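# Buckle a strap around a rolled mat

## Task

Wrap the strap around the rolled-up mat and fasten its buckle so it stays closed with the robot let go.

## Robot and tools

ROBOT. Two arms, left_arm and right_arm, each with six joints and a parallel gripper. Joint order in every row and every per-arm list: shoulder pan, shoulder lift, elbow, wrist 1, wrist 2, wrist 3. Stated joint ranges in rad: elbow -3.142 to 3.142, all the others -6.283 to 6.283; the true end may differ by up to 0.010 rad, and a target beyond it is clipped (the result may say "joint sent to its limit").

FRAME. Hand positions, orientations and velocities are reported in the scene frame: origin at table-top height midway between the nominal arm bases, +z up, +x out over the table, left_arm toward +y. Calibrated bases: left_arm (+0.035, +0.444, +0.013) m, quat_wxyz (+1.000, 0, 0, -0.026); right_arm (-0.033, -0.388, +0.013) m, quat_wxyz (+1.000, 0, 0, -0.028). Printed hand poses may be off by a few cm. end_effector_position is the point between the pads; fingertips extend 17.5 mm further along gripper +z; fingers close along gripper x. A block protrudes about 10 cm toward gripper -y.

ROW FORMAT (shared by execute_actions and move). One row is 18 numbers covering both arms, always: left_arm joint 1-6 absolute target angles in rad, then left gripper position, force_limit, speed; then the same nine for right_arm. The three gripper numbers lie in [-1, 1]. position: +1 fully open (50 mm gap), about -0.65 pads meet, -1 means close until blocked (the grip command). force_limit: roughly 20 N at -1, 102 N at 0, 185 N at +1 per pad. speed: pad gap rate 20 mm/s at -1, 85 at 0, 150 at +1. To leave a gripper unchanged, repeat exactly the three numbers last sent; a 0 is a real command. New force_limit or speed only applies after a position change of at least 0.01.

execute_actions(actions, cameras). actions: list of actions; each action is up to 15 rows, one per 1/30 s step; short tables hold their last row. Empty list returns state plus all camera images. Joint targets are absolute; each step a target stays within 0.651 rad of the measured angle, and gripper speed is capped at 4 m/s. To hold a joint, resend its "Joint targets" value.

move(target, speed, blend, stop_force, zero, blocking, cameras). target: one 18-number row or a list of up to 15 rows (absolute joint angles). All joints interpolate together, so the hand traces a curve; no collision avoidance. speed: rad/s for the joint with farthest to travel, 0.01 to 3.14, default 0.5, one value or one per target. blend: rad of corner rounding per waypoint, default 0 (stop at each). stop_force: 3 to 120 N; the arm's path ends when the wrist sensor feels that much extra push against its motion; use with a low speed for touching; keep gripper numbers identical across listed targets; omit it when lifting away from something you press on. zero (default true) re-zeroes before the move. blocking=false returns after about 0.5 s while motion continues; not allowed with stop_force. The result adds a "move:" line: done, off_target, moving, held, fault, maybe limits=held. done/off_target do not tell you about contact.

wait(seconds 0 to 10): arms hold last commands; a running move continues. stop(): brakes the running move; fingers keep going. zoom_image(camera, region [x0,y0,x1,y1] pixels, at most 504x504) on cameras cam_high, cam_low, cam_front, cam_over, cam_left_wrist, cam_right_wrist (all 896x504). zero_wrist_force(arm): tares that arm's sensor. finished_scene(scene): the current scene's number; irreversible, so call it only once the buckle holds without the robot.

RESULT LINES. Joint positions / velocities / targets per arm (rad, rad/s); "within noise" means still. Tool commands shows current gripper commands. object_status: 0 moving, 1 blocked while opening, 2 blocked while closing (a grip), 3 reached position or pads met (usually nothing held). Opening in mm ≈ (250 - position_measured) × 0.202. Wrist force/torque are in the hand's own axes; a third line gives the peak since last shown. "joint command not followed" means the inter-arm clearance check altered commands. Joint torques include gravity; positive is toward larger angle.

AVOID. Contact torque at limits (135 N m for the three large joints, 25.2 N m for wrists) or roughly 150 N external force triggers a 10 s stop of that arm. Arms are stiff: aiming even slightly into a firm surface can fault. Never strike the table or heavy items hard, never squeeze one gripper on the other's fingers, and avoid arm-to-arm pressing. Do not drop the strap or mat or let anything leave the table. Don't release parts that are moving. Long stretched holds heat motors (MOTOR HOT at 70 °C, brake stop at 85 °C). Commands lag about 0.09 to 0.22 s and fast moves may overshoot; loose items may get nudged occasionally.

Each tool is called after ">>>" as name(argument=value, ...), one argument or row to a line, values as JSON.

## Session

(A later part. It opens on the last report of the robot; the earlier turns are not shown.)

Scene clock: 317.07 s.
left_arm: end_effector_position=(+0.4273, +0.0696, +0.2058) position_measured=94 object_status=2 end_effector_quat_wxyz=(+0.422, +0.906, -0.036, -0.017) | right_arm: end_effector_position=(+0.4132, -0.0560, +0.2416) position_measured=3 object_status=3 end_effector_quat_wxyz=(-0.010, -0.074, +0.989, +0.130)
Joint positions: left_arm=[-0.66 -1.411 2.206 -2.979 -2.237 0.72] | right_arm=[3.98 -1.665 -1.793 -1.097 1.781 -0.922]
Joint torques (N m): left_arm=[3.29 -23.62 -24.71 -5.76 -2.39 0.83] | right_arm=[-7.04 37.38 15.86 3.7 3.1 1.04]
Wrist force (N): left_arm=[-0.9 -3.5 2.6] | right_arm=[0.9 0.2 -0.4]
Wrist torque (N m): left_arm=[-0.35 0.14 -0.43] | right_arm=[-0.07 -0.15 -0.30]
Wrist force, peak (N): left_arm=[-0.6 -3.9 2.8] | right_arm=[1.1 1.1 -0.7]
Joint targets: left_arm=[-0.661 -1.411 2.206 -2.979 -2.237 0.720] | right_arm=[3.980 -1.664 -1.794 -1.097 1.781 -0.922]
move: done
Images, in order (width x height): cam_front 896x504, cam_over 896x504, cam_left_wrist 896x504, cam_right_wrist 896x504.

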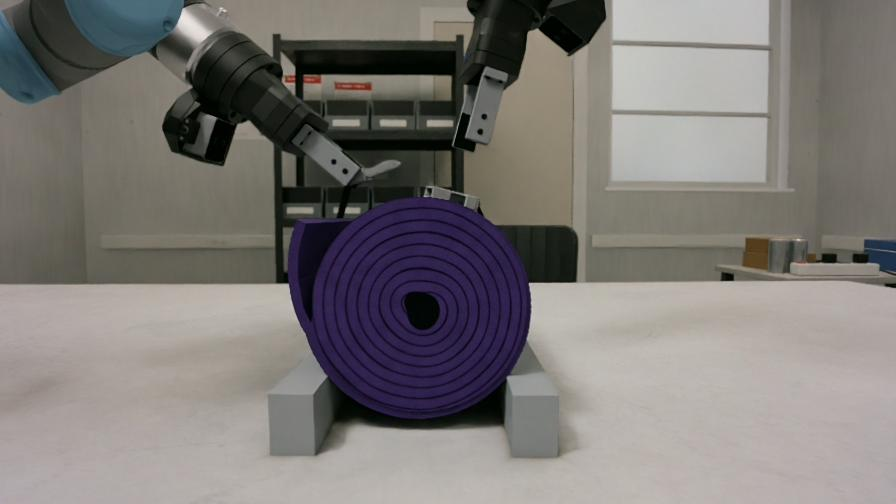

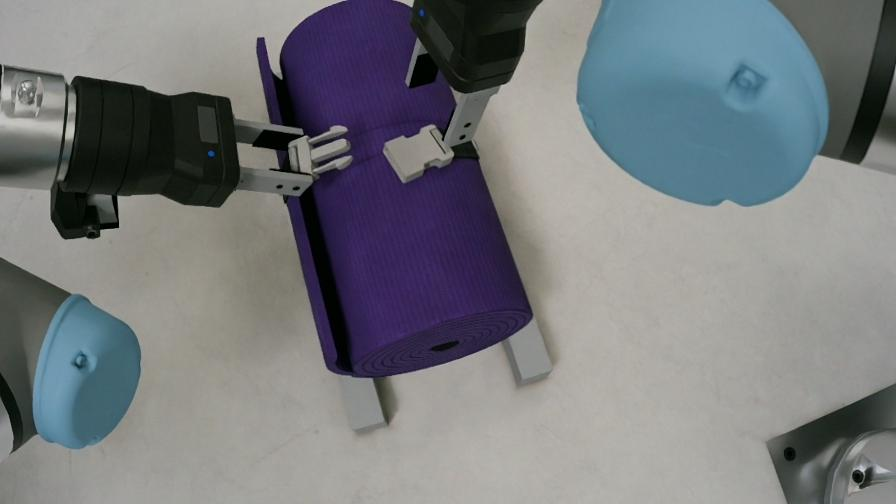

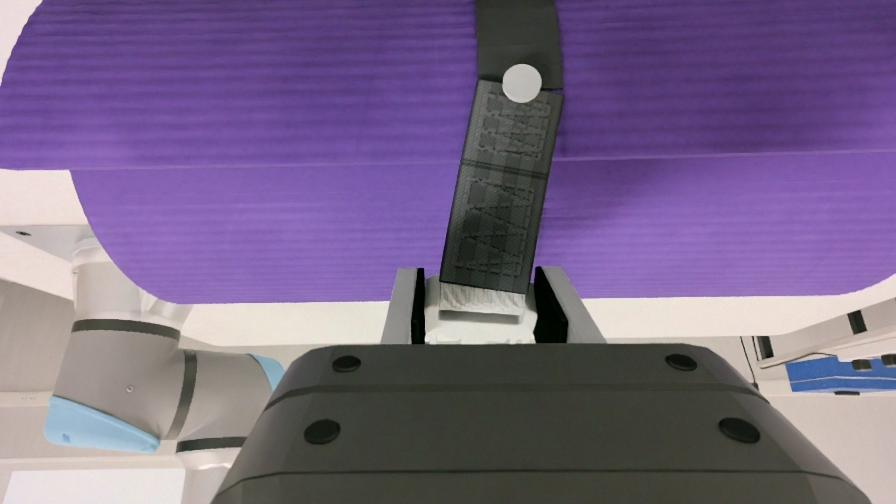

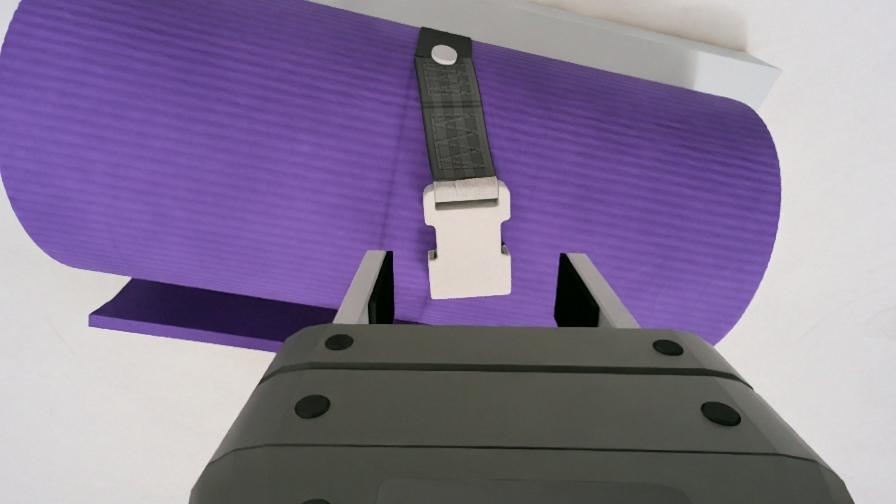

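>>> move(
  target=[
    [-0.6605,-1.4109,2.2057,-2.9793,-2.2370,0.7201,-0.98,0.7,-1,4.0011,-1.7283,-1.8690,-0.9537,1.7778,-0.9009,0.8,-0.75,-1],
  ],
  speed=0.05,
  stop_force=8,
  cameras=["cam_right_wrist","cam_front"],
)

>>> zoom_image(
  camera="cam_right_wrist",
  region=[300, 150, 660, 350],
)

>>> zoom_image(
  camera="cam_front",
  region=[310, 100, 530, 240],
)

Scene clock: 333.80 s.
left_arm: end_effector_position=(+0.4273, +0.0696, +0.2057) position_measured=94 object_status=2 end_effector_quat_wxyz=(+0.422, +0.906, -0.036, -0.017) | right_arm: end_effector_position=(+0.4118, -0.0419, +0.1881) position_measured=32 object_status=3 end_effector_quat_wxyz=(-0.010, -0.074, +0.989, +0.130)
Joint positions: left_arm=[-0.661 -1.411 2.206 -2.979 -2.237 0.72] | right_arm=[4.001 -1.728 -1.869 -0.954 1.778 -0.901]
Joint torques (N m): left_arm=[-7.29 -21.66 -15.57 -6.02 0.51 -2.48] | right_arm=[-6.57 39.69 30.88 2.1 -1.44 -0.77]
Wrist force (N): left_arm=[-0.9 -3.4 2.5] | right_arm=[0.7 0.3 -0.7]
Wrist torque (N m): left_arm=[-0.38 0.11 -0.42] | right_arm=[-0.07 -0.14 -0.35]
Wrist force, peak (N): left_arm=[-0.8 -3.8 2.9] | right_arm=[1.1 0.4 -1.1]
Joint targets: left_arm=[-0.661 -1.411 2.206 -2.979 -2.237 0.720] | right_arm=[4.001 -1.728 -1.869 -0.954 1.778 -0.901]
move: done
Images, in order (width x height): cam_front 896x504, cam_right_wrist 896x504.

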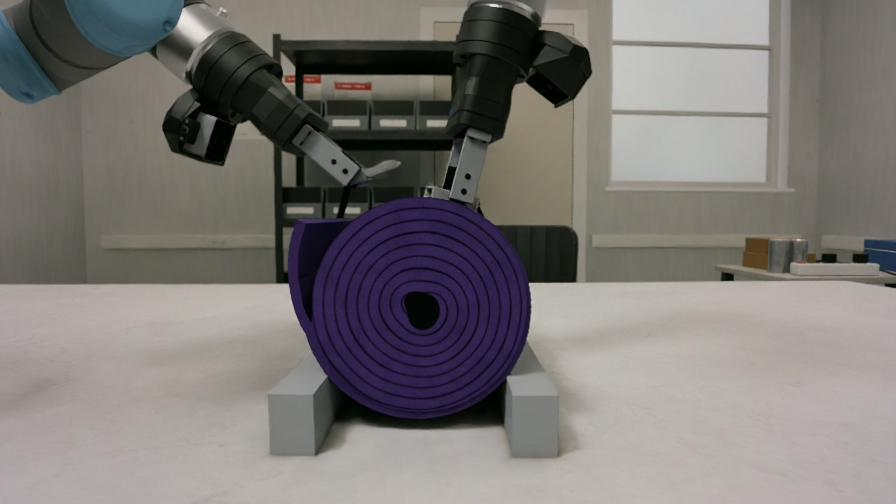

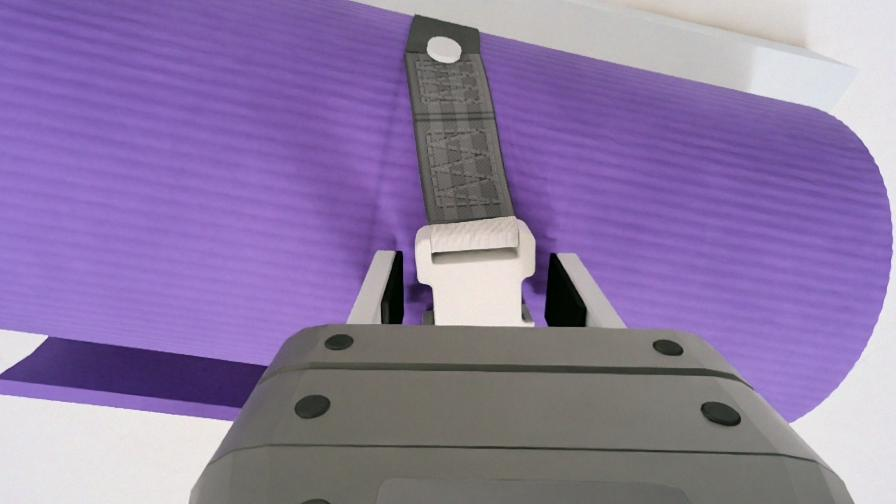

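Scaled by 1.400.

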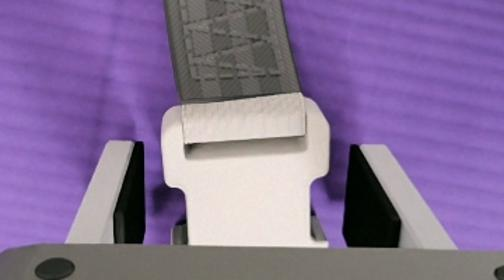

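Scaled by 2.291.

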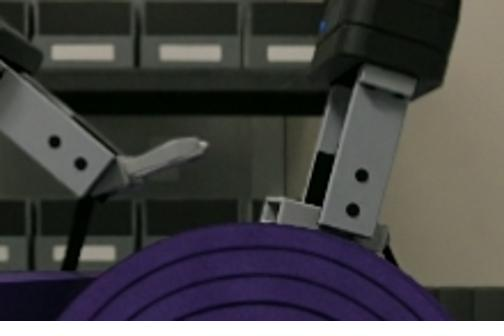

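>>> move(
  target=[
    [-0.6605,-1.4109,2.2057,-2.9793,-2.2370,0.7201,-0.98,0.7,-1,4.0063,-1.7341,-1.8665,-0.9494,1.7771,-0.8958,0.8,-0.75,-1],
    [-0.6605,-1.4109,2.2057,-2.9793,-2.2370,0.7201,-0.98,0.7,-1,4.0063,-1.7341,-1.8665,-0.9494,1.7771,-0.8958,-1,-0.75,-1],
  ],
  speed=0.03,
  cameras=["cam_right_wrist","cam_front"],
)

>>> zoom_image(
  camera="cam_right_wrist",
  region=[300, 150, 660, 350],
)

>>> zoom_image(
  camera="cam_front",
  region=[310, 100, 530, 240],
)

Scene clock: 346.33 s.
left_arm: end_effector_position=(+0.4273, +0.0696, +0.2057) position_measured=94 object_status=2 end_effector_quat_wxyz=(+0.422, +0.906, -0.036, -0.017) | right_arm: end_effector_position=(+0.4116, -0.0382, +0.1866) position_measured=84 object_status=0 end_effector_quat_wxyz=(-0.010, -0.074, +0.989, +0.130)
Joint positions: left_arm=[-0.661 -1.411 2.206 -2.979 -2.237 0.72] | right_arm=[4.006 -1.734 -1.866 -0.949 1.777 -0.896]
Joint torques (N m): left_arm=[-6.75 -21.95 -16.15 -6.03 0.49 -2.28] | right_arm=[-6.94 35.15 14.21 1.69 2.71 -0.8]
Wrist force (N): left_arm=[-1.0 -3.2 2.4] | right_arm=[0.5 1.1 -3.3]
Wrist torque (N m): left_arm=[-0.33 0.13 -0.42] | right_arm=[-0.06 -0.18 -0.37]
Wrist force, peak (N): left_arm=[-0.5 -3.9 2.8] | right_arm=[2.1 -4.0 -7.8]
Joint targets: left_arm=[-0.661 -1.411 2.206 -2.979 -2.237 0.720] | right_arm=[4.006 -1.734 -1.866 -0.949 1.777 -0.896]
move: done
Images, in order (width x height): cam_front 896x504, cam_right_wrist 896x504.

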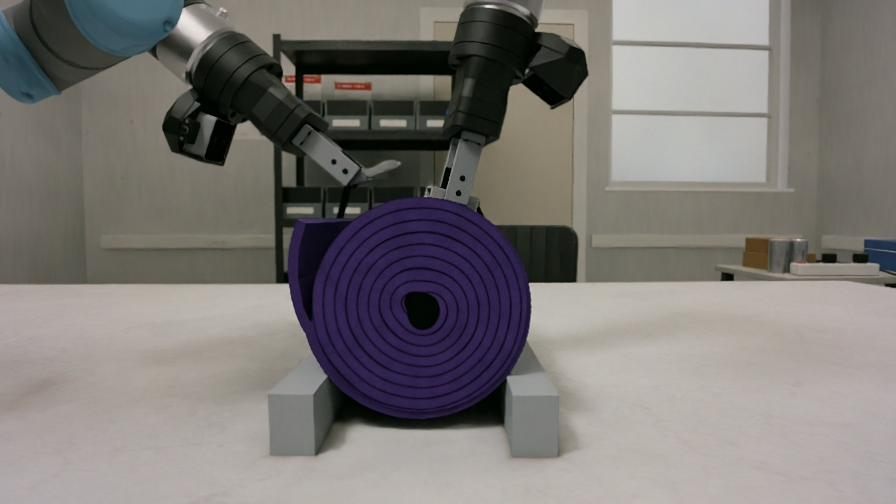

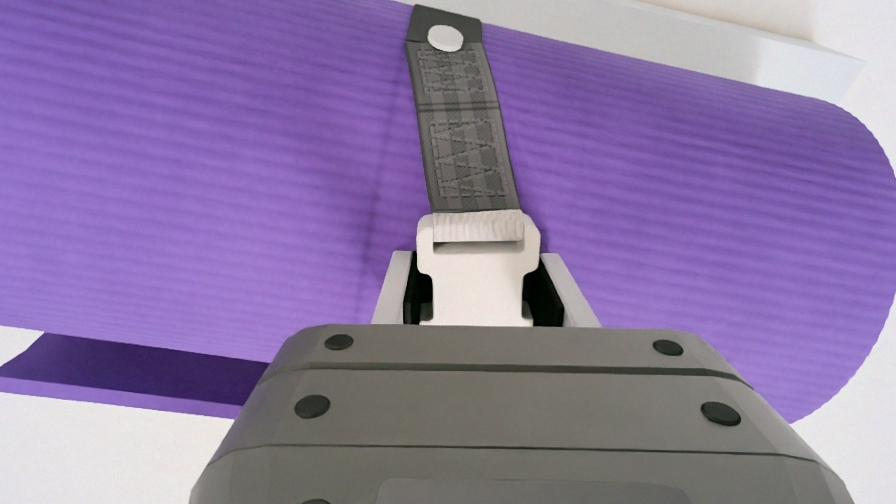

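Scaled by 1.400.

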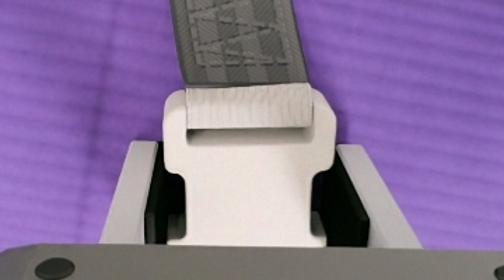

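Scaled by 2.291.

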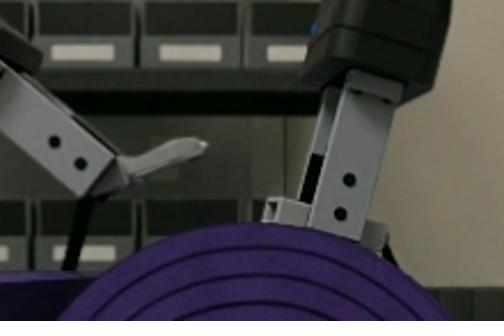

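>>> move(
  target=[
    [-0.6605,-1.4109,2.2057,-2.9793,-2.2370,0.7201,-0.98,0.7,-1,4.0063,-1.7138,-1.8346,-1.0016,1.7771,-0.8958,-1,-0.75,-1],
  ],
  speed=0.05,
  cameras=[],
)

>>> move(
  target=[
    [-0.7398,-1.4053,2.1767,-3.0035,-2.1897,0.6402,-0.98,0.7,-1,4.0063,-1.7138,-1.8346,-1.0016,1.7771,-0.8958,-1,-0.75,-1],
  ],
  speed=0.1,
  stop_force=12,
  cameras=["cam_right_wrist","cam_front","cam_over"],
)

>>> zoom_image(
  camera="cam_front",
  region=[330, 110, 530, 230],
)

>>> zoom_image(
  camera="cam_over",
  region=[270, 70, 470, 200],
)

Scene clock: 369.80 s.
left_arm: end_effector_position=(+0.4273, +0.0696, +0.2057) position_measured=94 object_status=2 end_effector_quat_wxyz=(+0.422, +0.906, -0.036, -0.017) | right_arm: end_effector_position=(+0.4117, -0.0382, +0.2067) position_measured=84 object_status=2 end_effector_quat_wxyz=(-0.010, -0.074, +0.989, +0.130) end_effector_velocity=(+0.000, +0.001, +0.000) end_effector_angular_velocity=(+0.002, -0.002, +0.000)
Joint positions: left_arm=[-0.661 -1.411 2.206 -2.979 -2.237 0.72] | right_arm=[4.006 -1.714 -1.834 -1.002 1.777 -0.896]
Joint velocities: left_arm=[within noise] | right_arm=[0 -0.001 -0.001 0.005 0 0]
Joint torques (N m): left_arm=[-7.23 -22.48 -16.82 -6.08 0.51 -2.52] | right_arm=[-5.4 27.21 19.86 5.99 2.43 -0.86]
Wrist force (N): left_arm=[-0.7 -4.0 2.9] | right_arm=[0.2 -4.2 3.8]
Wrist torque (N m): left_arm=[-0.37 0.11 -0.43] | right_arm=[-0.24 -0.17 -0.38]
Wrist force, peak (N): left_arm=[-0.4 -4.5 3.1] | right_arm=[-0.3 -4.8 4.8]
Joint targets: left_arm=[-0.661 -1.411 2.206 -2.979 -2.237 0.720] | right_arm=[4.006 -1.714 -1.835 -1.002 1.777 -0.896]
move: done
No camera images: "cameras" was empty.

Scene clock: 371.60 s.
left_arm: end_effector_position=(+0.4163, +0.0336, +0.2156) position_measured=94 object_status=2 end_effector_quat_wxyz=(+0.422, +0.906, -0.036, -0.017) | right_arm: end_effector_position=(+0.4116, -0.0382, +0.2065) position_measured=84 object_status=2 end_effector_quat_wxyz=(-0.010, -0.074, +0.989, +0.130)
Joint positions: left_arm=[-0.74 -1.405 2.177 -3.004 -2.19 0.64] | right_arm=[4.006 -1.714 -1.835 -1.002 1.777 -0.896]
Joint torques (N m): left_arm=[8.65 -37.13 -16.24 -2.14 -4.46 2.53] | right_arm=[-2.61 22.14 19.04 5.67 1.52 -0.81]
Wrist force (N): left_arm=[-0.2 -9.0 3.3] | right_arm=[1.1 -4.3 4.0]
Wrist torque (N m): left_arm=[-0.36 0.15 -0.35] | right_arm=[-0.28 -0.16 -0.36]
Wrist force, peak (N): left_arm=[1.1 -10.6 4.8] | right_arm=[0.1 -5.0 5.4]
Joint targets: left_arm=[-0.740 -1.405 2.177 -3.003 -2.190 0.640] | right_arm=[4.006 -1.714 -1.835 -1.002 1.777 -0.896]
move: done
Images, in order (width x height): cam_front 896x504, cam_over 896x504, cam_right_wrist 896x504.

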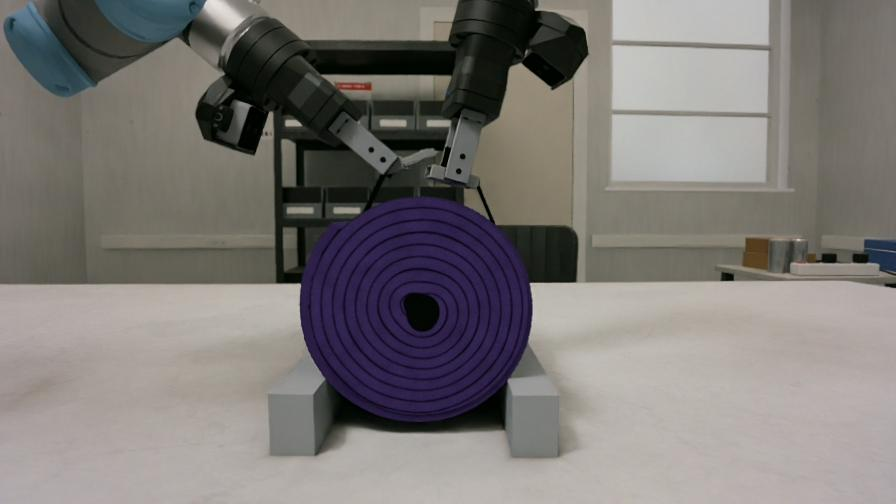

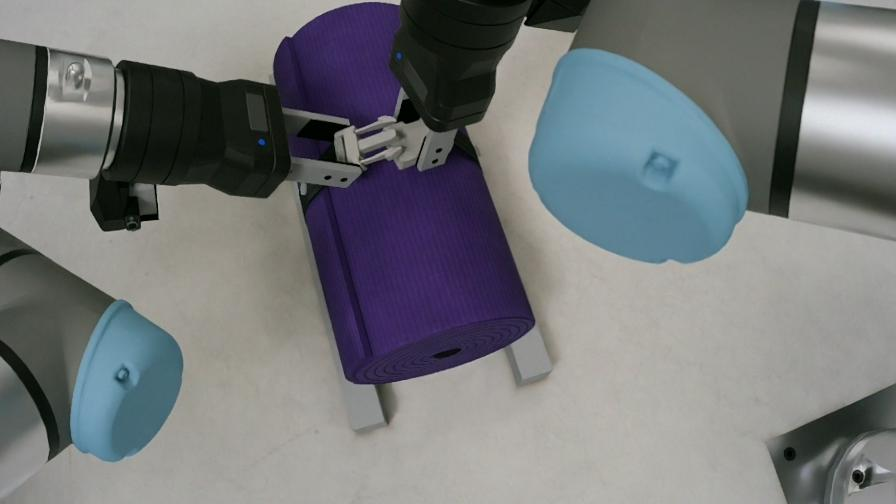

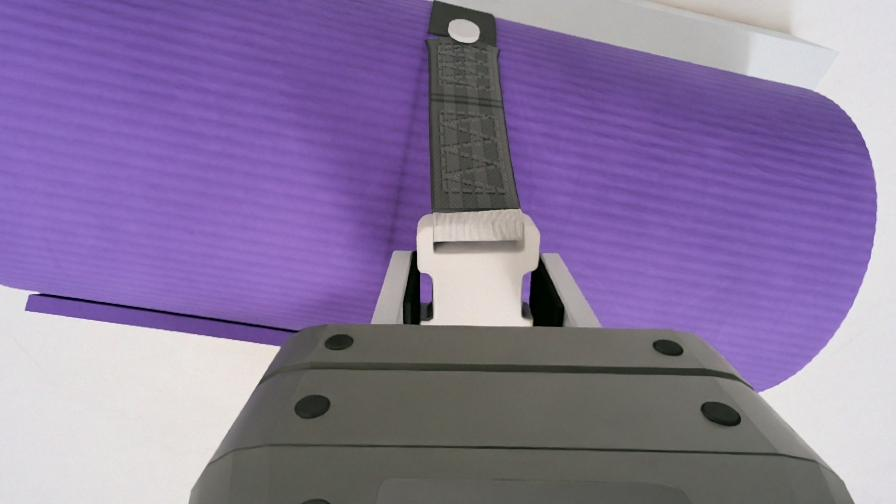

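Scaled by 2.520.

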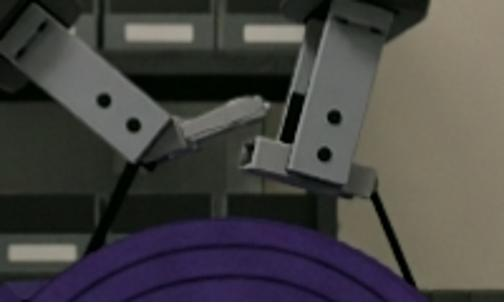

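Scaled by 2.520.

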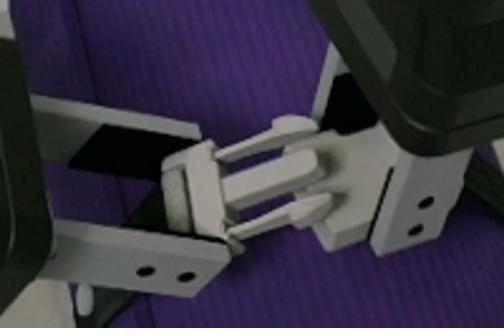

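>>> move(
  target=[
    [-0.7398,-1.3685,2.1948,-3.0584,-2.1897,0.6402,-0.98,0.7,-1,4.0063,-1.7138,-1.8346,-1.0016,1.7771,-0.8958,-1,-0.75,-1],
  ],
  speed=0.03,
  stop_force=20,
  cameras=["cam_front"],
)

>>> zoom_image(
  camera="cam_front",
  region=[330, 110, 530, 230],
)

Scene clock: 380.43 s.
left_arm: end_effector_position=(+0.4162, +0.0336, +0.1977) position_measured=94 object_status=2 end_effector_quat_wxyz=(+0.422, +0.906, -0.036, -0.017) | right_arm: end_effector_position=(+0.4117, -0.0382, +0.2065) position_measured=84 object_status=2 end_effector_quat_wxyz=(-0.010, -0.074, +0.989, +0.130)
Joint positions: left_arm=[-0.74 -1.368 2.195 -3.058 -2.19 0.64] | right_arm=[4.006 -1.714 -1.835 -1.002 1.777 -0.896]
Joint torques (N m): left_arm=[7.04 -30.84 -19.38 1.74 -0.03 1.91] | right_arm=[5.06 37.94 32.38 8.32 1.67 -0.8]
Wrist force (N): left_arm=[-0.7 3.1 -7.9] | right_arm=[0.4 -12.6 16.3]
Wrist torque (N m): left_arm=[-0.78 0.22 -0.23] | right_arm=[-0.16 0.00 -0.26]
Wrist force, peak (N): left_arm=[0.7 -10.5 4.3] | right_arm=[0.4 -13.5 18.0]
Joint targets: left_arm=[-0.740 -1.369 2.195 -3.058 -2.190 0.640] | right_arm=[4.006 -1.714 -1.835 -1.002 1.777 -0.896]
move: done
Images, in order (width x height): cam_front 896x504.

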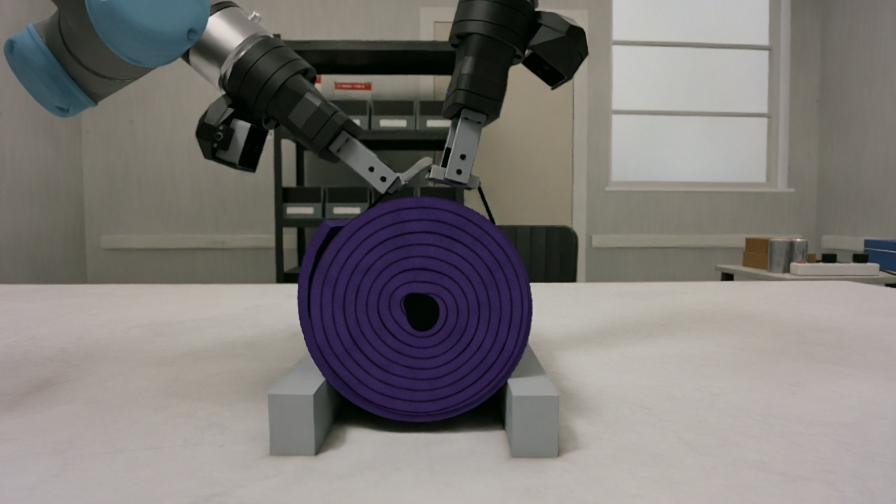

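Scaled by 2.520.

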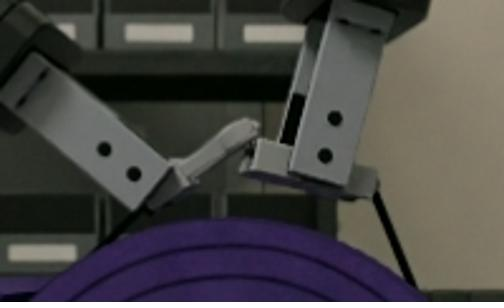

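>>> move(
  target=[
    [-0.7398,-1.4053,2.1767,-3.0035,-2.1897,0.6402,-0.98,0.7,-1,4.0063,-1.7138,-1.8346,-1.0016,1.7771,-0.8958,-1,-0.75,-1],
    [-0.6605,-1.4109,2.2057,-2.9793,-2.2370,0.7201,-0.98,0.7,-1,4.0063,-1.7138,-1.8346,-1.0016,1.7771,-0.8958,-1,-0.75,-1],
    [-0.8368,-1.4889,1.9869,-2.3942,-1.8668,0.7131,-0.98,0.7,-1,4.0063,-1.7138,-1.8346,-1.0016,1.7771,-0.8958,-1,-0.75,-1],
  ],
  speed=0.2,
  cameras=[],
)

>>> move(
  target=[
    [-0.8368,-1.4489,2.0309,-2.4782,-1.8668,0.7131,-0.98,0.7,-1,4.0063,-1.7138,-1.8346,-1.0016,1.7771,-0.8958,-1,-0.75,-1],
  ],
  speed=0.04,
  stop_force=6,
  cameras=["cam_left_wrist","cam_front","cam_over"],
)

>>> zoom_image(
  camera="cam_front",
  region=[330, 110, 530, 230],
)

>>> zoom_image(
  camera="cam_over",
  region=[250, 70, 470, 220],
)

Scene clock: 416.17 s.
left_arm: end_effector_position=(+0.4287, +0.0506, +0.2086) position_measured=94 object_status=2 end_effector_quat_wxyz=(+0.216, +0.975, -0.039, -0.009) | right_arm: end_effector_position=(+0.4116, -0.0382, +0.2065) position_measured=84 object_status=2 end_effector_quat_wxyz=(-0.010, -0.074, +0.989, +0.130)
Joint positions: left_arm=[-0.837 -1.489 1.987 -2.394 -1.867 0.713] | right_arm=[4.006 -1.714 -1.835 -1.002 1.777 -0.896]
Joint torques (N m): left_arm=[12.05 -24.61 -17.63 -6.23 -2.49 -2.17] | right_arm=[-5.11 19.44 17.61 3.03 -1.37 -0.72]
Wrist force (N): left_arm=[-0.7 -4.5 4.3] | right_arm=[0.2 -1.7 2.3]
Wrist torque (N m): left_arm=[-0.26 0.01 -0.25] | right_arm=[-0.09 -0.12 -0.36]
Wrist force, peak (N): left_arm=[0.7 -10.0 3.9] | right_arm=[0.4 -12.9 16.3]
Joint targets: left_arm=[-0.837 -1.489 1.987 -2.394 -1.867 0.713] | right_arm=[4.006 -1.714 -1.835 -1.002 1.777 -0.896]
move: done
No camera images: "cameras" was empty.

Scene clock: 418.87 s.
left_arm: end_effector_position=(+0.4288, +0.0506, +0.1846) position_measured=94 object_status=2 end_effector_quat_wxyz=(+0.216, +0.976, -0.039, -0.009) | right_arm: end_effector_position=(+0.4117, -0.0382, +0.2065) position_measured=84 object_status=2 end_effector_quat_wxyz=(-0.010, -0.074, +0.989, +0.130)
Joint positions: left_arm=[-0.837 -1.457 2.022 -2.461 -1.867 0.713] | right_arm=[4.006 -1.714 -1.835 -1.002 1.777 -0.896]
Joint torques (N m): left_arm=[7.77 -36.42 -27.83 -2.14 0.13 0.96] | right_arm=[-5.71 19.23 17.51 3.24 -1.43 -0.67]
Wrist force (N): left_arm=[-1.1 -1.1 -1.9] | right_arm=[0.4 -1.6 1.9]
Wrist torque (N m): left_arm=[-0.36 0.03 -0.24] | right_arm=[-0.09 -0.13 -0.36]
Wrist force, peak (N): left_arm=[-0.7 -4.2 4.1] | right_arm=[0.2 -2.0 2.4]
Joint targets: left_arm=[-0.837 -1.457 2.022 -2.461 -1.867 0.713] | right_arm=[4.006 -1.714 -1.835 -1.002 1.777 -0.896]
move: contact (left_arm); left_arm: the wrist 1 is farthest, 0.017 rad from its target
Images, in order (width x height): cam_front 896x504, cam_over 896x504, cam_left_wrist 896x504.

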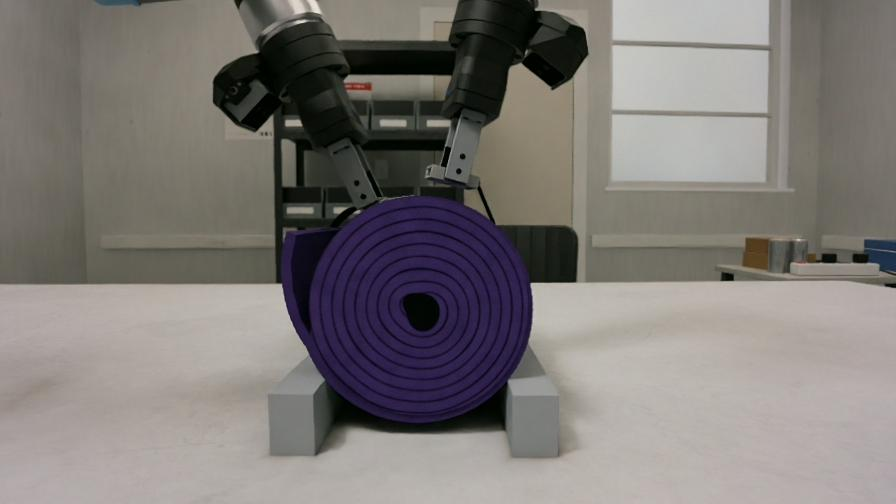

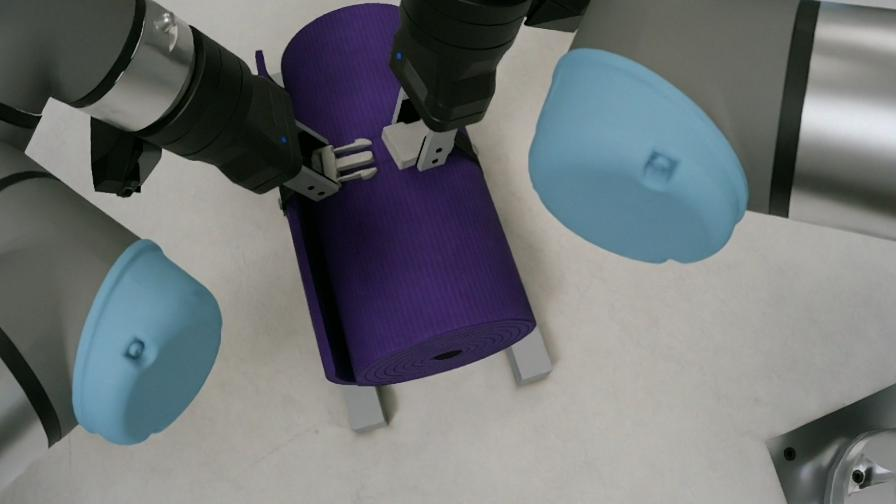

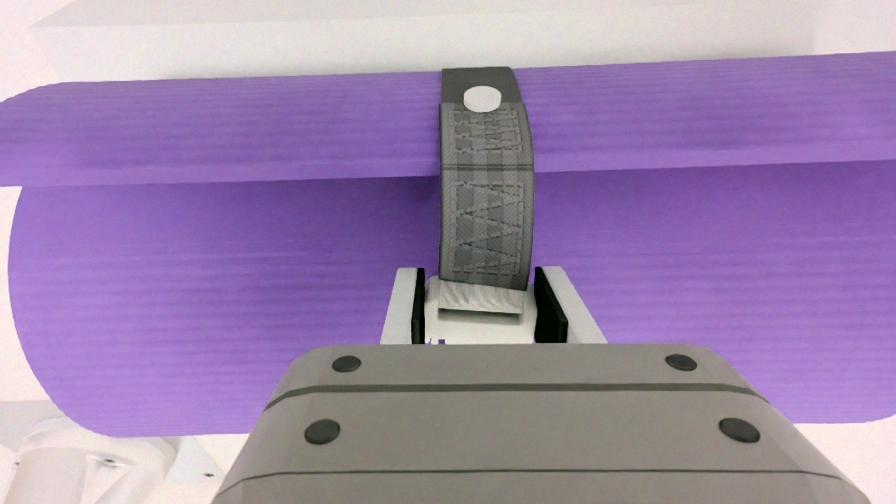

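Scaled by 2.520.

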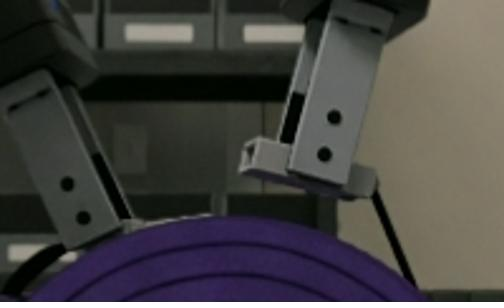

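Scaled by 2.291.

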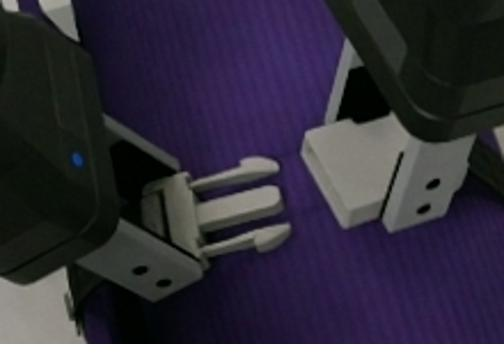

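>>> move(
  target=[
    [-0.8368,-1.4570,2.0220,-2.4612,-1.8668,0.7131,0.62,-0.9,-1,4.0063,-1.7138,-1.8346,-1.0016,1.7771,-0.8958,-1,-0.75,-1],
    [-0.8368,-1.4889,1.9869,-2.3942,-1.8668,0.7131,0.62,-0.9,-1,4.0063,-1.7138,-1.8346,-1.0016,1.7771,-0.8958,-1,-0.75,-1],
    [-0.8368,-1.5238,1.9363,-2.3087,-1.8668,0.7131,-1,-1,0,4.0063,-1.7138,-1.8346,-1.0016,1.7771,-0.8958,-1,-0.75,-1],
  ],
  speed=0.15,
  cameras=["cam_front","cam_over"],
)

>>> move(
  target=[
    [-0.8686,-1.4344,2.0181,-2.7134,-2.0140,0.6010,-1,-1,0,4.0063,-1.7138,-1.8346,-1.0016,1.7771,-0.8958,-1,-0.75,-1],
  ],
  speed=0.15,
  stop_force=8,
  cameras=["cam_front","cam_over"],
)

>>> zoom_image(
  camera="cam_front",
  region=[330, 90, 530, 230],
)

>>> zoom_image(
  camera="cam_over",
  region=[270, 70, 490, 220],
)

Scene clock: 436.60 s.
left_arm: end_effector_position=(+0.4287, +0.0508, +0.2395) position_measured=251 object_status=3 end_effector_quat_wxyz=(+0.216, +0.976, -0.039, -0.009) | right_arm: end_effector_position=(+0.4117, -0.0382, +0.2065) position_measured=84 object_status=2 end_effector_quat_wxyz=(-0.010, -0.074, +0.989, +0.130)
Joint positions: left_arm=[-0.837 -1.524 1.936 -2.309 -1.867 0.713] | right_arm=[4.006 -1.714 -1.835 -1.002 1.777 -0.896]
Joint torques (N m): left_arm=[-5.48 -20.9 -16.86 -5.46 1.42 2.18] | right_arm=[-5.23 19.77 17.42 3.17 -1.32 -0.72]
Wrist force (N): left_arm=[-0.8 -2.1 2.0] | right_arm=[0.2 -1.7 2.4]
Wrist torque (N m): left_arm=[-0.21 0.01 -0.23] | right_arm=[-0.08 -0.12 -0.36]
Wrist force, peak (N): left_arm=[-1.1 -2.6 2.8] | right_arm=[0.3 -1.8 2.6]
Joint targets: left_arm=[-0.837 -1.524 1.936 -2.309 -1.867 0.713] | right_arm=[4.006 -1.714 -1.835 -1.002 1.777 -0.896]
move: done
Images, in order (width x height): cam_front 896x504, cam_over 896x504.

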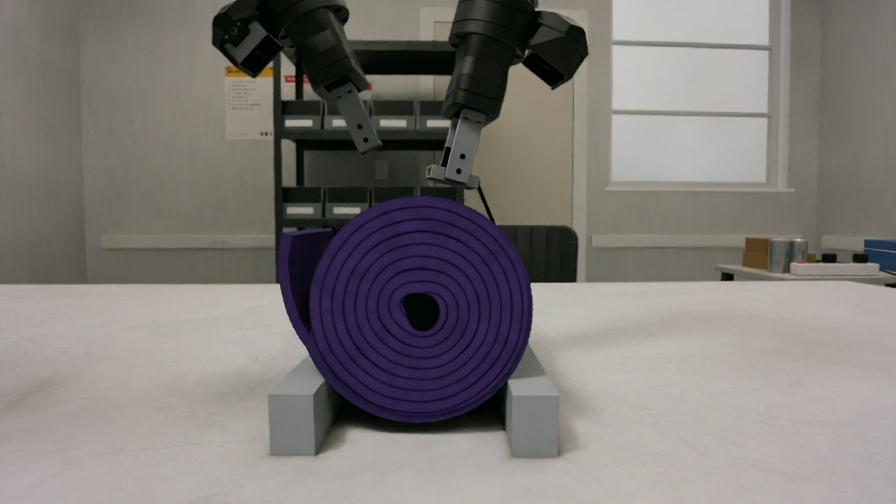

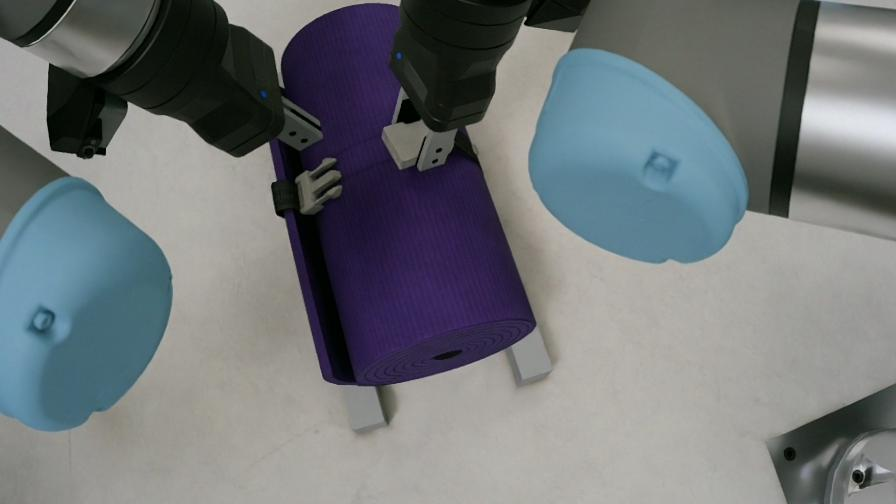

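Scene clock: 440.43 s.
left_arm: end_effector_position=(+0.4123, -0.0155, +0.2345) position_measured=251 object_status=3 end_effector_quat_wxyz=(+0.342, +0.939, -0.037, -0.014) | right_arm: end_effector_position=(+0.4117, -0.0382, +0.2065) position_measured=84 object_status=2 end_effector_quat_wxyz=(-0.010, -0.074, +0.989, +0.130)
Joint positions: left_arm=[-0.869 -1.434 2.018 -2.713 -2.014 0.601] | right_arm=[4.006 -1.714 -1.835 -1.002 1.777 -0.896]
Joint torques (N m): left_arm=[9.58 -39.61 -29.02 -2 1.11 2.5] | right_arm=[-5.76 20.02 17.59 3.14 -1.3 -0.66]
Wrist force (N): left_arm=[-1.1 -2.4 2.3] | right_arm=[1.0 -1.1 0.9]
Wrist torque (N m): left_arm=[-0.25 0.10 -0.29] | right_arm=[-0.07 -0.13 -0.36]
Wrist force, peak (N): left_arm=[-1.2 -2.7 2.4] | right_arm=[0.3 -1.9 2.5]
Joint targets: left_arm=[-0.869 -1.434 2.018 -2.713 -2.014 0.601] | right_arm=[4.006 -1.714 -1.835 -1.002 1.777 -0.896]
move: done
Images, in order (width x height): cam_front 896x504, cam_over 896x504.

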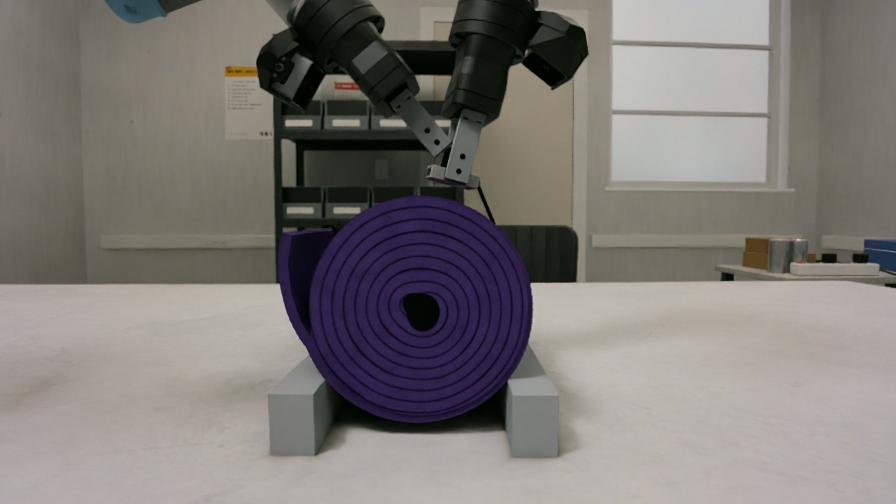

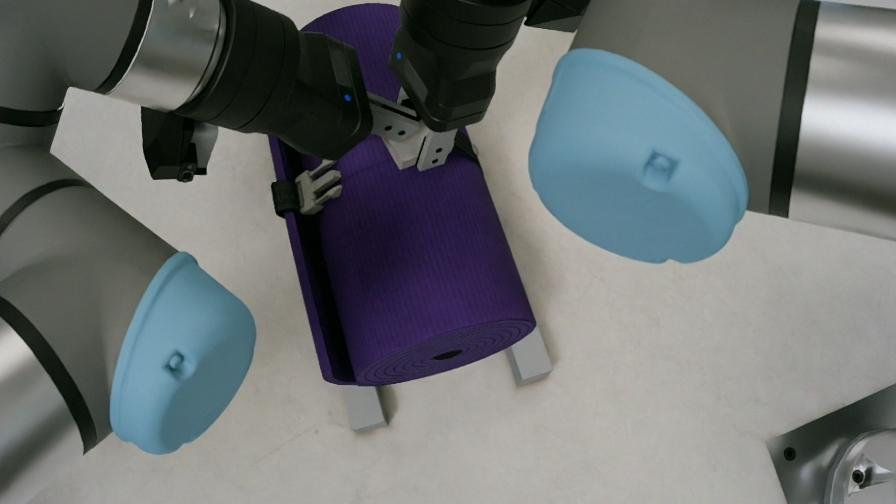

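Scaled by 2.520.

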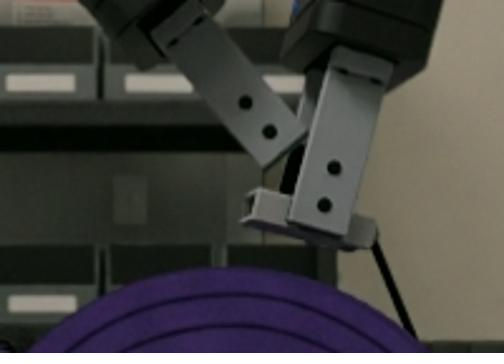

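Scaled by 2.291.

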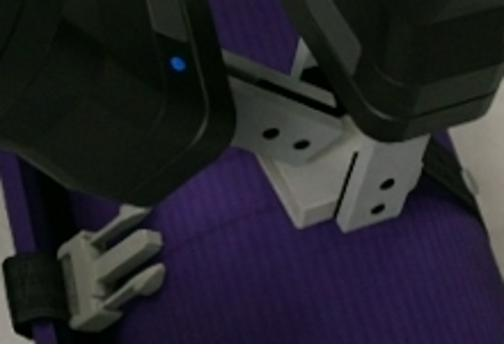

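>>> move(
  target=[
    [-0.8686,-1.3999,2.0480,-2.7778,-2.0140,0.6010,-1,-1,0,4.0063,-1.7138,-1.8346,-1.0016,1.7771,-0.8958,-1,-0.75,-1],
  ],
  speed=0.03,
  stop_force=25,
  cameras=["cam_front"],
)

>>> zoom_image(
  camera="cam_front",
  region=[330, 90, 530, 230],
)

Scene clock: 448.47 s.
left_arm: end_effector_position=(+0.4124, -0.0155, +0.2142) position_measured=251 object_status=3 end_effector_quat_wxyz=(+0.342, +0.939, -0.037, -0.014) | right_arm: end_effector_position=(+0.4117, -0.0382, +0.2065) position_measured=87 object_status=2 end_effector_quat_wxyz=(-0.010, -0.074, +0.989, +0.130)
Joint positions: left_arm=[-0.869 -1.404 2.045 -2.771 -2.014 0.601] | right_arm=[4.006 -1.714 -1.835 -1.002 1.777 -0.896]
Joint torques (N m): left_arm=[6.36 -27.98 -17.67 3.14 1.03 2.46] | right_arm=[3.96 49.3 42.32 6.91 -0.63 -0.66]
Wrist force (N): left_arm=[2.7 10.8 -12.8] | right_arm=[4.4 -8.6 23.1]
Wrist torque (N m): left_arm=[-0.12 0.09 -0.28] | right_arm=[0.03 -0.10 -0.42]
Wrist force, peak (N): left_arm=[1.5 13.9 -17.8] | right_arm=[3.0 -12.5 28.8]
Joint targets: left_arm=[-0.869 -1.404 2.045 -2.771 -2.014 0.601] | right_arm=[4.006 -1.714 -1.835 -1.002 1.777 -0.896]
move: contact (left_arm)
Images, in order (width x height): cam_front 896x504.

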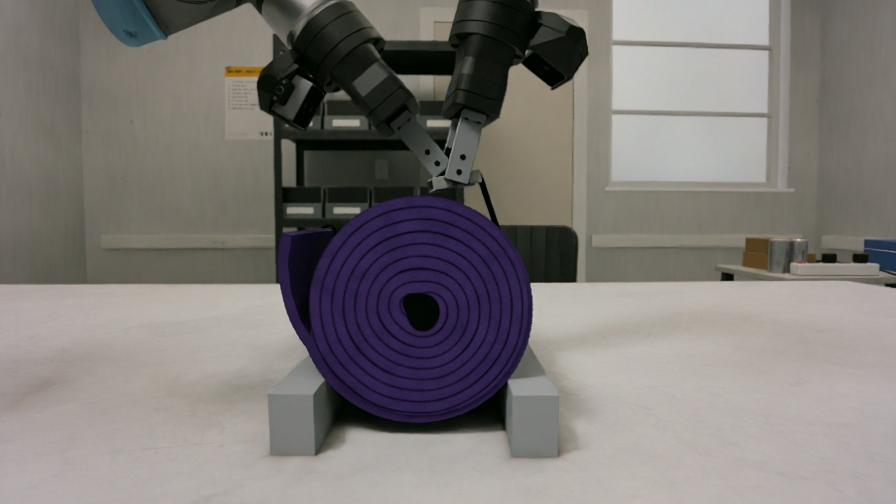

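Scaled by 2.520.

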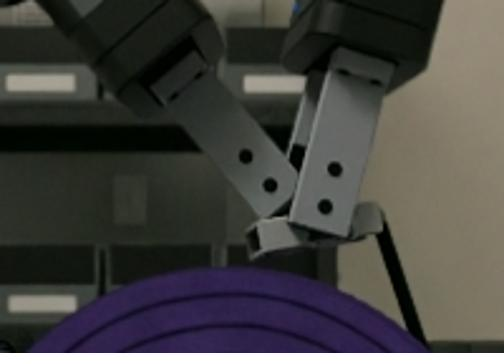

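>>> move(
  target=[
    [-0.8686,-1.3891,2.0558,-2.7964,-2.0140,0.6010,-1,-1,0,4.0063,-1.7138,-1.8346,-1.0016,1.7771,-0.8958,-1,-0.75,-1],
  ],
  speed=0.03,
  stop_force=30,
  cameras=["cam_front"],
)

>>> zoom_image(
  camera="cam_front",
  region=[330, 90, 530, 230],
)

Scene clock: 455.33 s.
left_arm: end_effector_position=(+0.4123, -0.0154, +0.2051) position_measured=251 object_status=3 end_effector_quat_wxyz=(+0.342, +0.939, -0.037, -0.014) | right_arm: end_effector_position=(+0.4116, -0.0382, +0.2065) position_measured=168 object_status=2 end_effector_quat_wxyz=(-0.010, -0.074, +0.989, +0.130)
Joint positions: left_arm=[-0.869 -1.389 2.056 -2.796 -2.014 0.601] | right_arm=[4.006 -1.714 -1.835 -1.002 1.777 -0.896]
Joint torques (N m): left_arm=[0.53 -30.19 -21.74 1.67 -4.78 2.35] | right_arm=[0.07 17.1 22.44 7.13 -4.51 -0.59]
Wrist force (N): left_arm=[10.6 1.5 -7.1] | right_arm=[14.6 0.8 -1.7]
Wrist torque (N m): left_arm=[-0.21 0.18 -0.61] | right_arm=[-0.08 -0.17 -0.30]
Wrist force, peak (N): left_arm=[0.7 13.2 -17.8] | right_arm=[2.7 -12.5 27.7]
Joint targets: left_arm=[-0.869 -1.389 2.056 -2.796 -2.014 0.601] | right_arm=[4.006 -1.714 -1.835 -1.002 1.777 -0.896]
move: done
Images, in order (width x height): cam_front 896x504.

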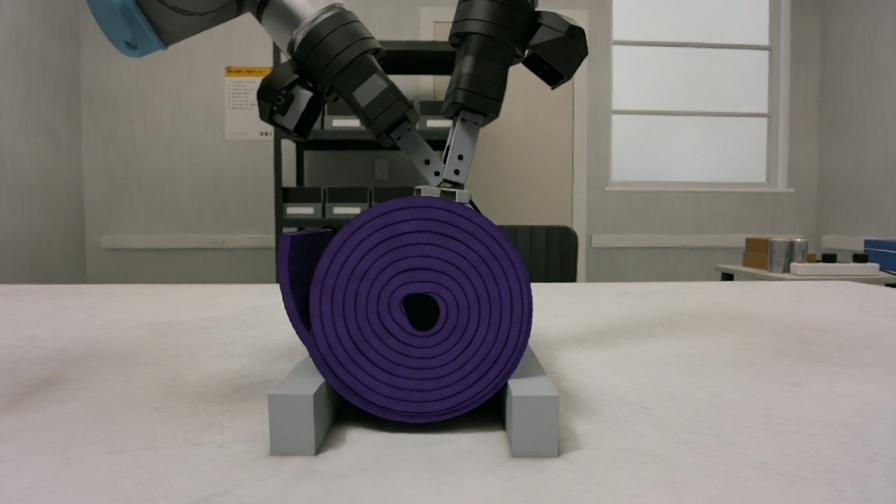

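Scaled by 2.520.

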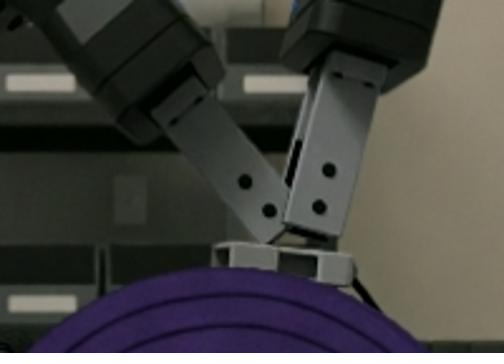

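>>> execute_actions(
  actions=[
    [[-0.8686,-1.3891,2.0558,-2.7964,-2.0140,0.6010,-1,-1,0,4.0063,-1.7138,-1.8346,-1.0016,1.7771,-0.8958,0.9,-0.75,-0.5]],
  ],
  cameras=["cam_front","cam_over"],
)

>>> zoom_image(
  camera="cam_over",
  region=[270, 70, 490, 220],
)

Scene clock: 463.57 s.
left_arm: end_effector_position=(+0.4123, -0.0155, +0.2051) position_measured=251 object_status=3 end_effector_quat_wxyz=(+0.342, +0.939, -0.037, -0.014) | right_arm: end_effector_position=(+0.4117, -0.0382, +0.2065) position_measured=18 object_status=0 end_effector_quat_wxyz=(-0.010, -0.074, +0.989, +0.130)
Joint positions: left_arm=[-0.869 -1.389 2.056 -2.796 -2.014 0.601] | right_arm=[4.006 -1.714 -1.835 -1.002 1.777 -0.896]
Joint torques (N m): left_arm=[-4.6 -31.02 -21.14 -0.99 1.79 1.77] | right_arm=[1.19 22.17 29.7 2.19 2.99 -0.58]
Wrist force (N): left_arm=[1.0 4.1 -5.9] | right_arm=[0.6 -0.5 -0.5]
Wrist torque (N m): left_arm=[-0.18 0.05 -0.30] | right_arm=[-0.18 -0.13 -0.36]
Wrist force, peak (N): left_arm=[11.0 1.7 -7.6] | right_arm=[15.6 1.4 -2.7]
Joint targets: left_arm=[-0.869 -1.389 2.056 -2.796 -2.014 0.601] | right_arm=[4.006 -1.714 -1.835 -1.002 1.777 -0.896]
Images, in order (width x height): cam_front 896x504, cam_over 896x504.

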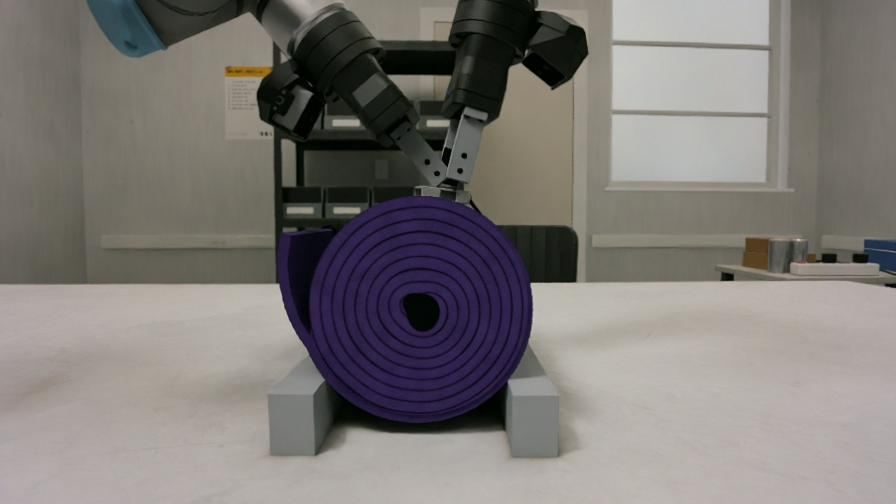

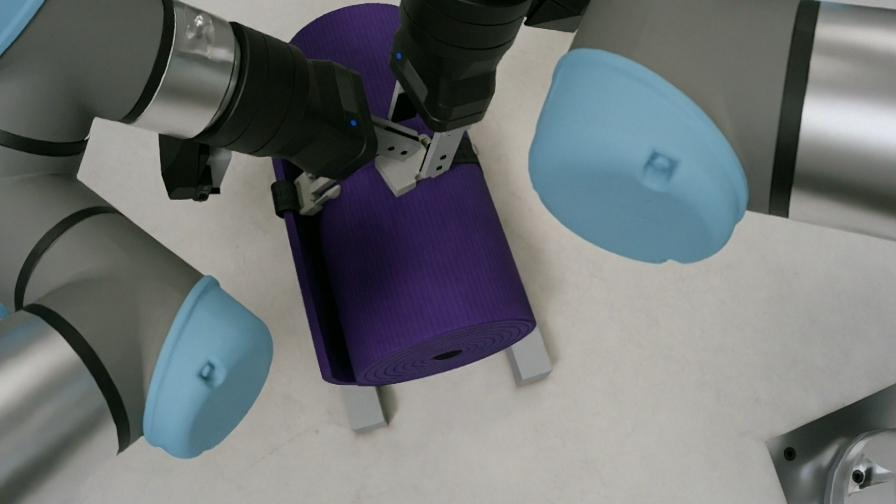

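Scaled by 2.291.

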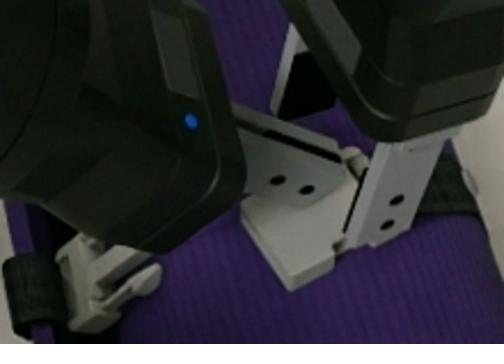

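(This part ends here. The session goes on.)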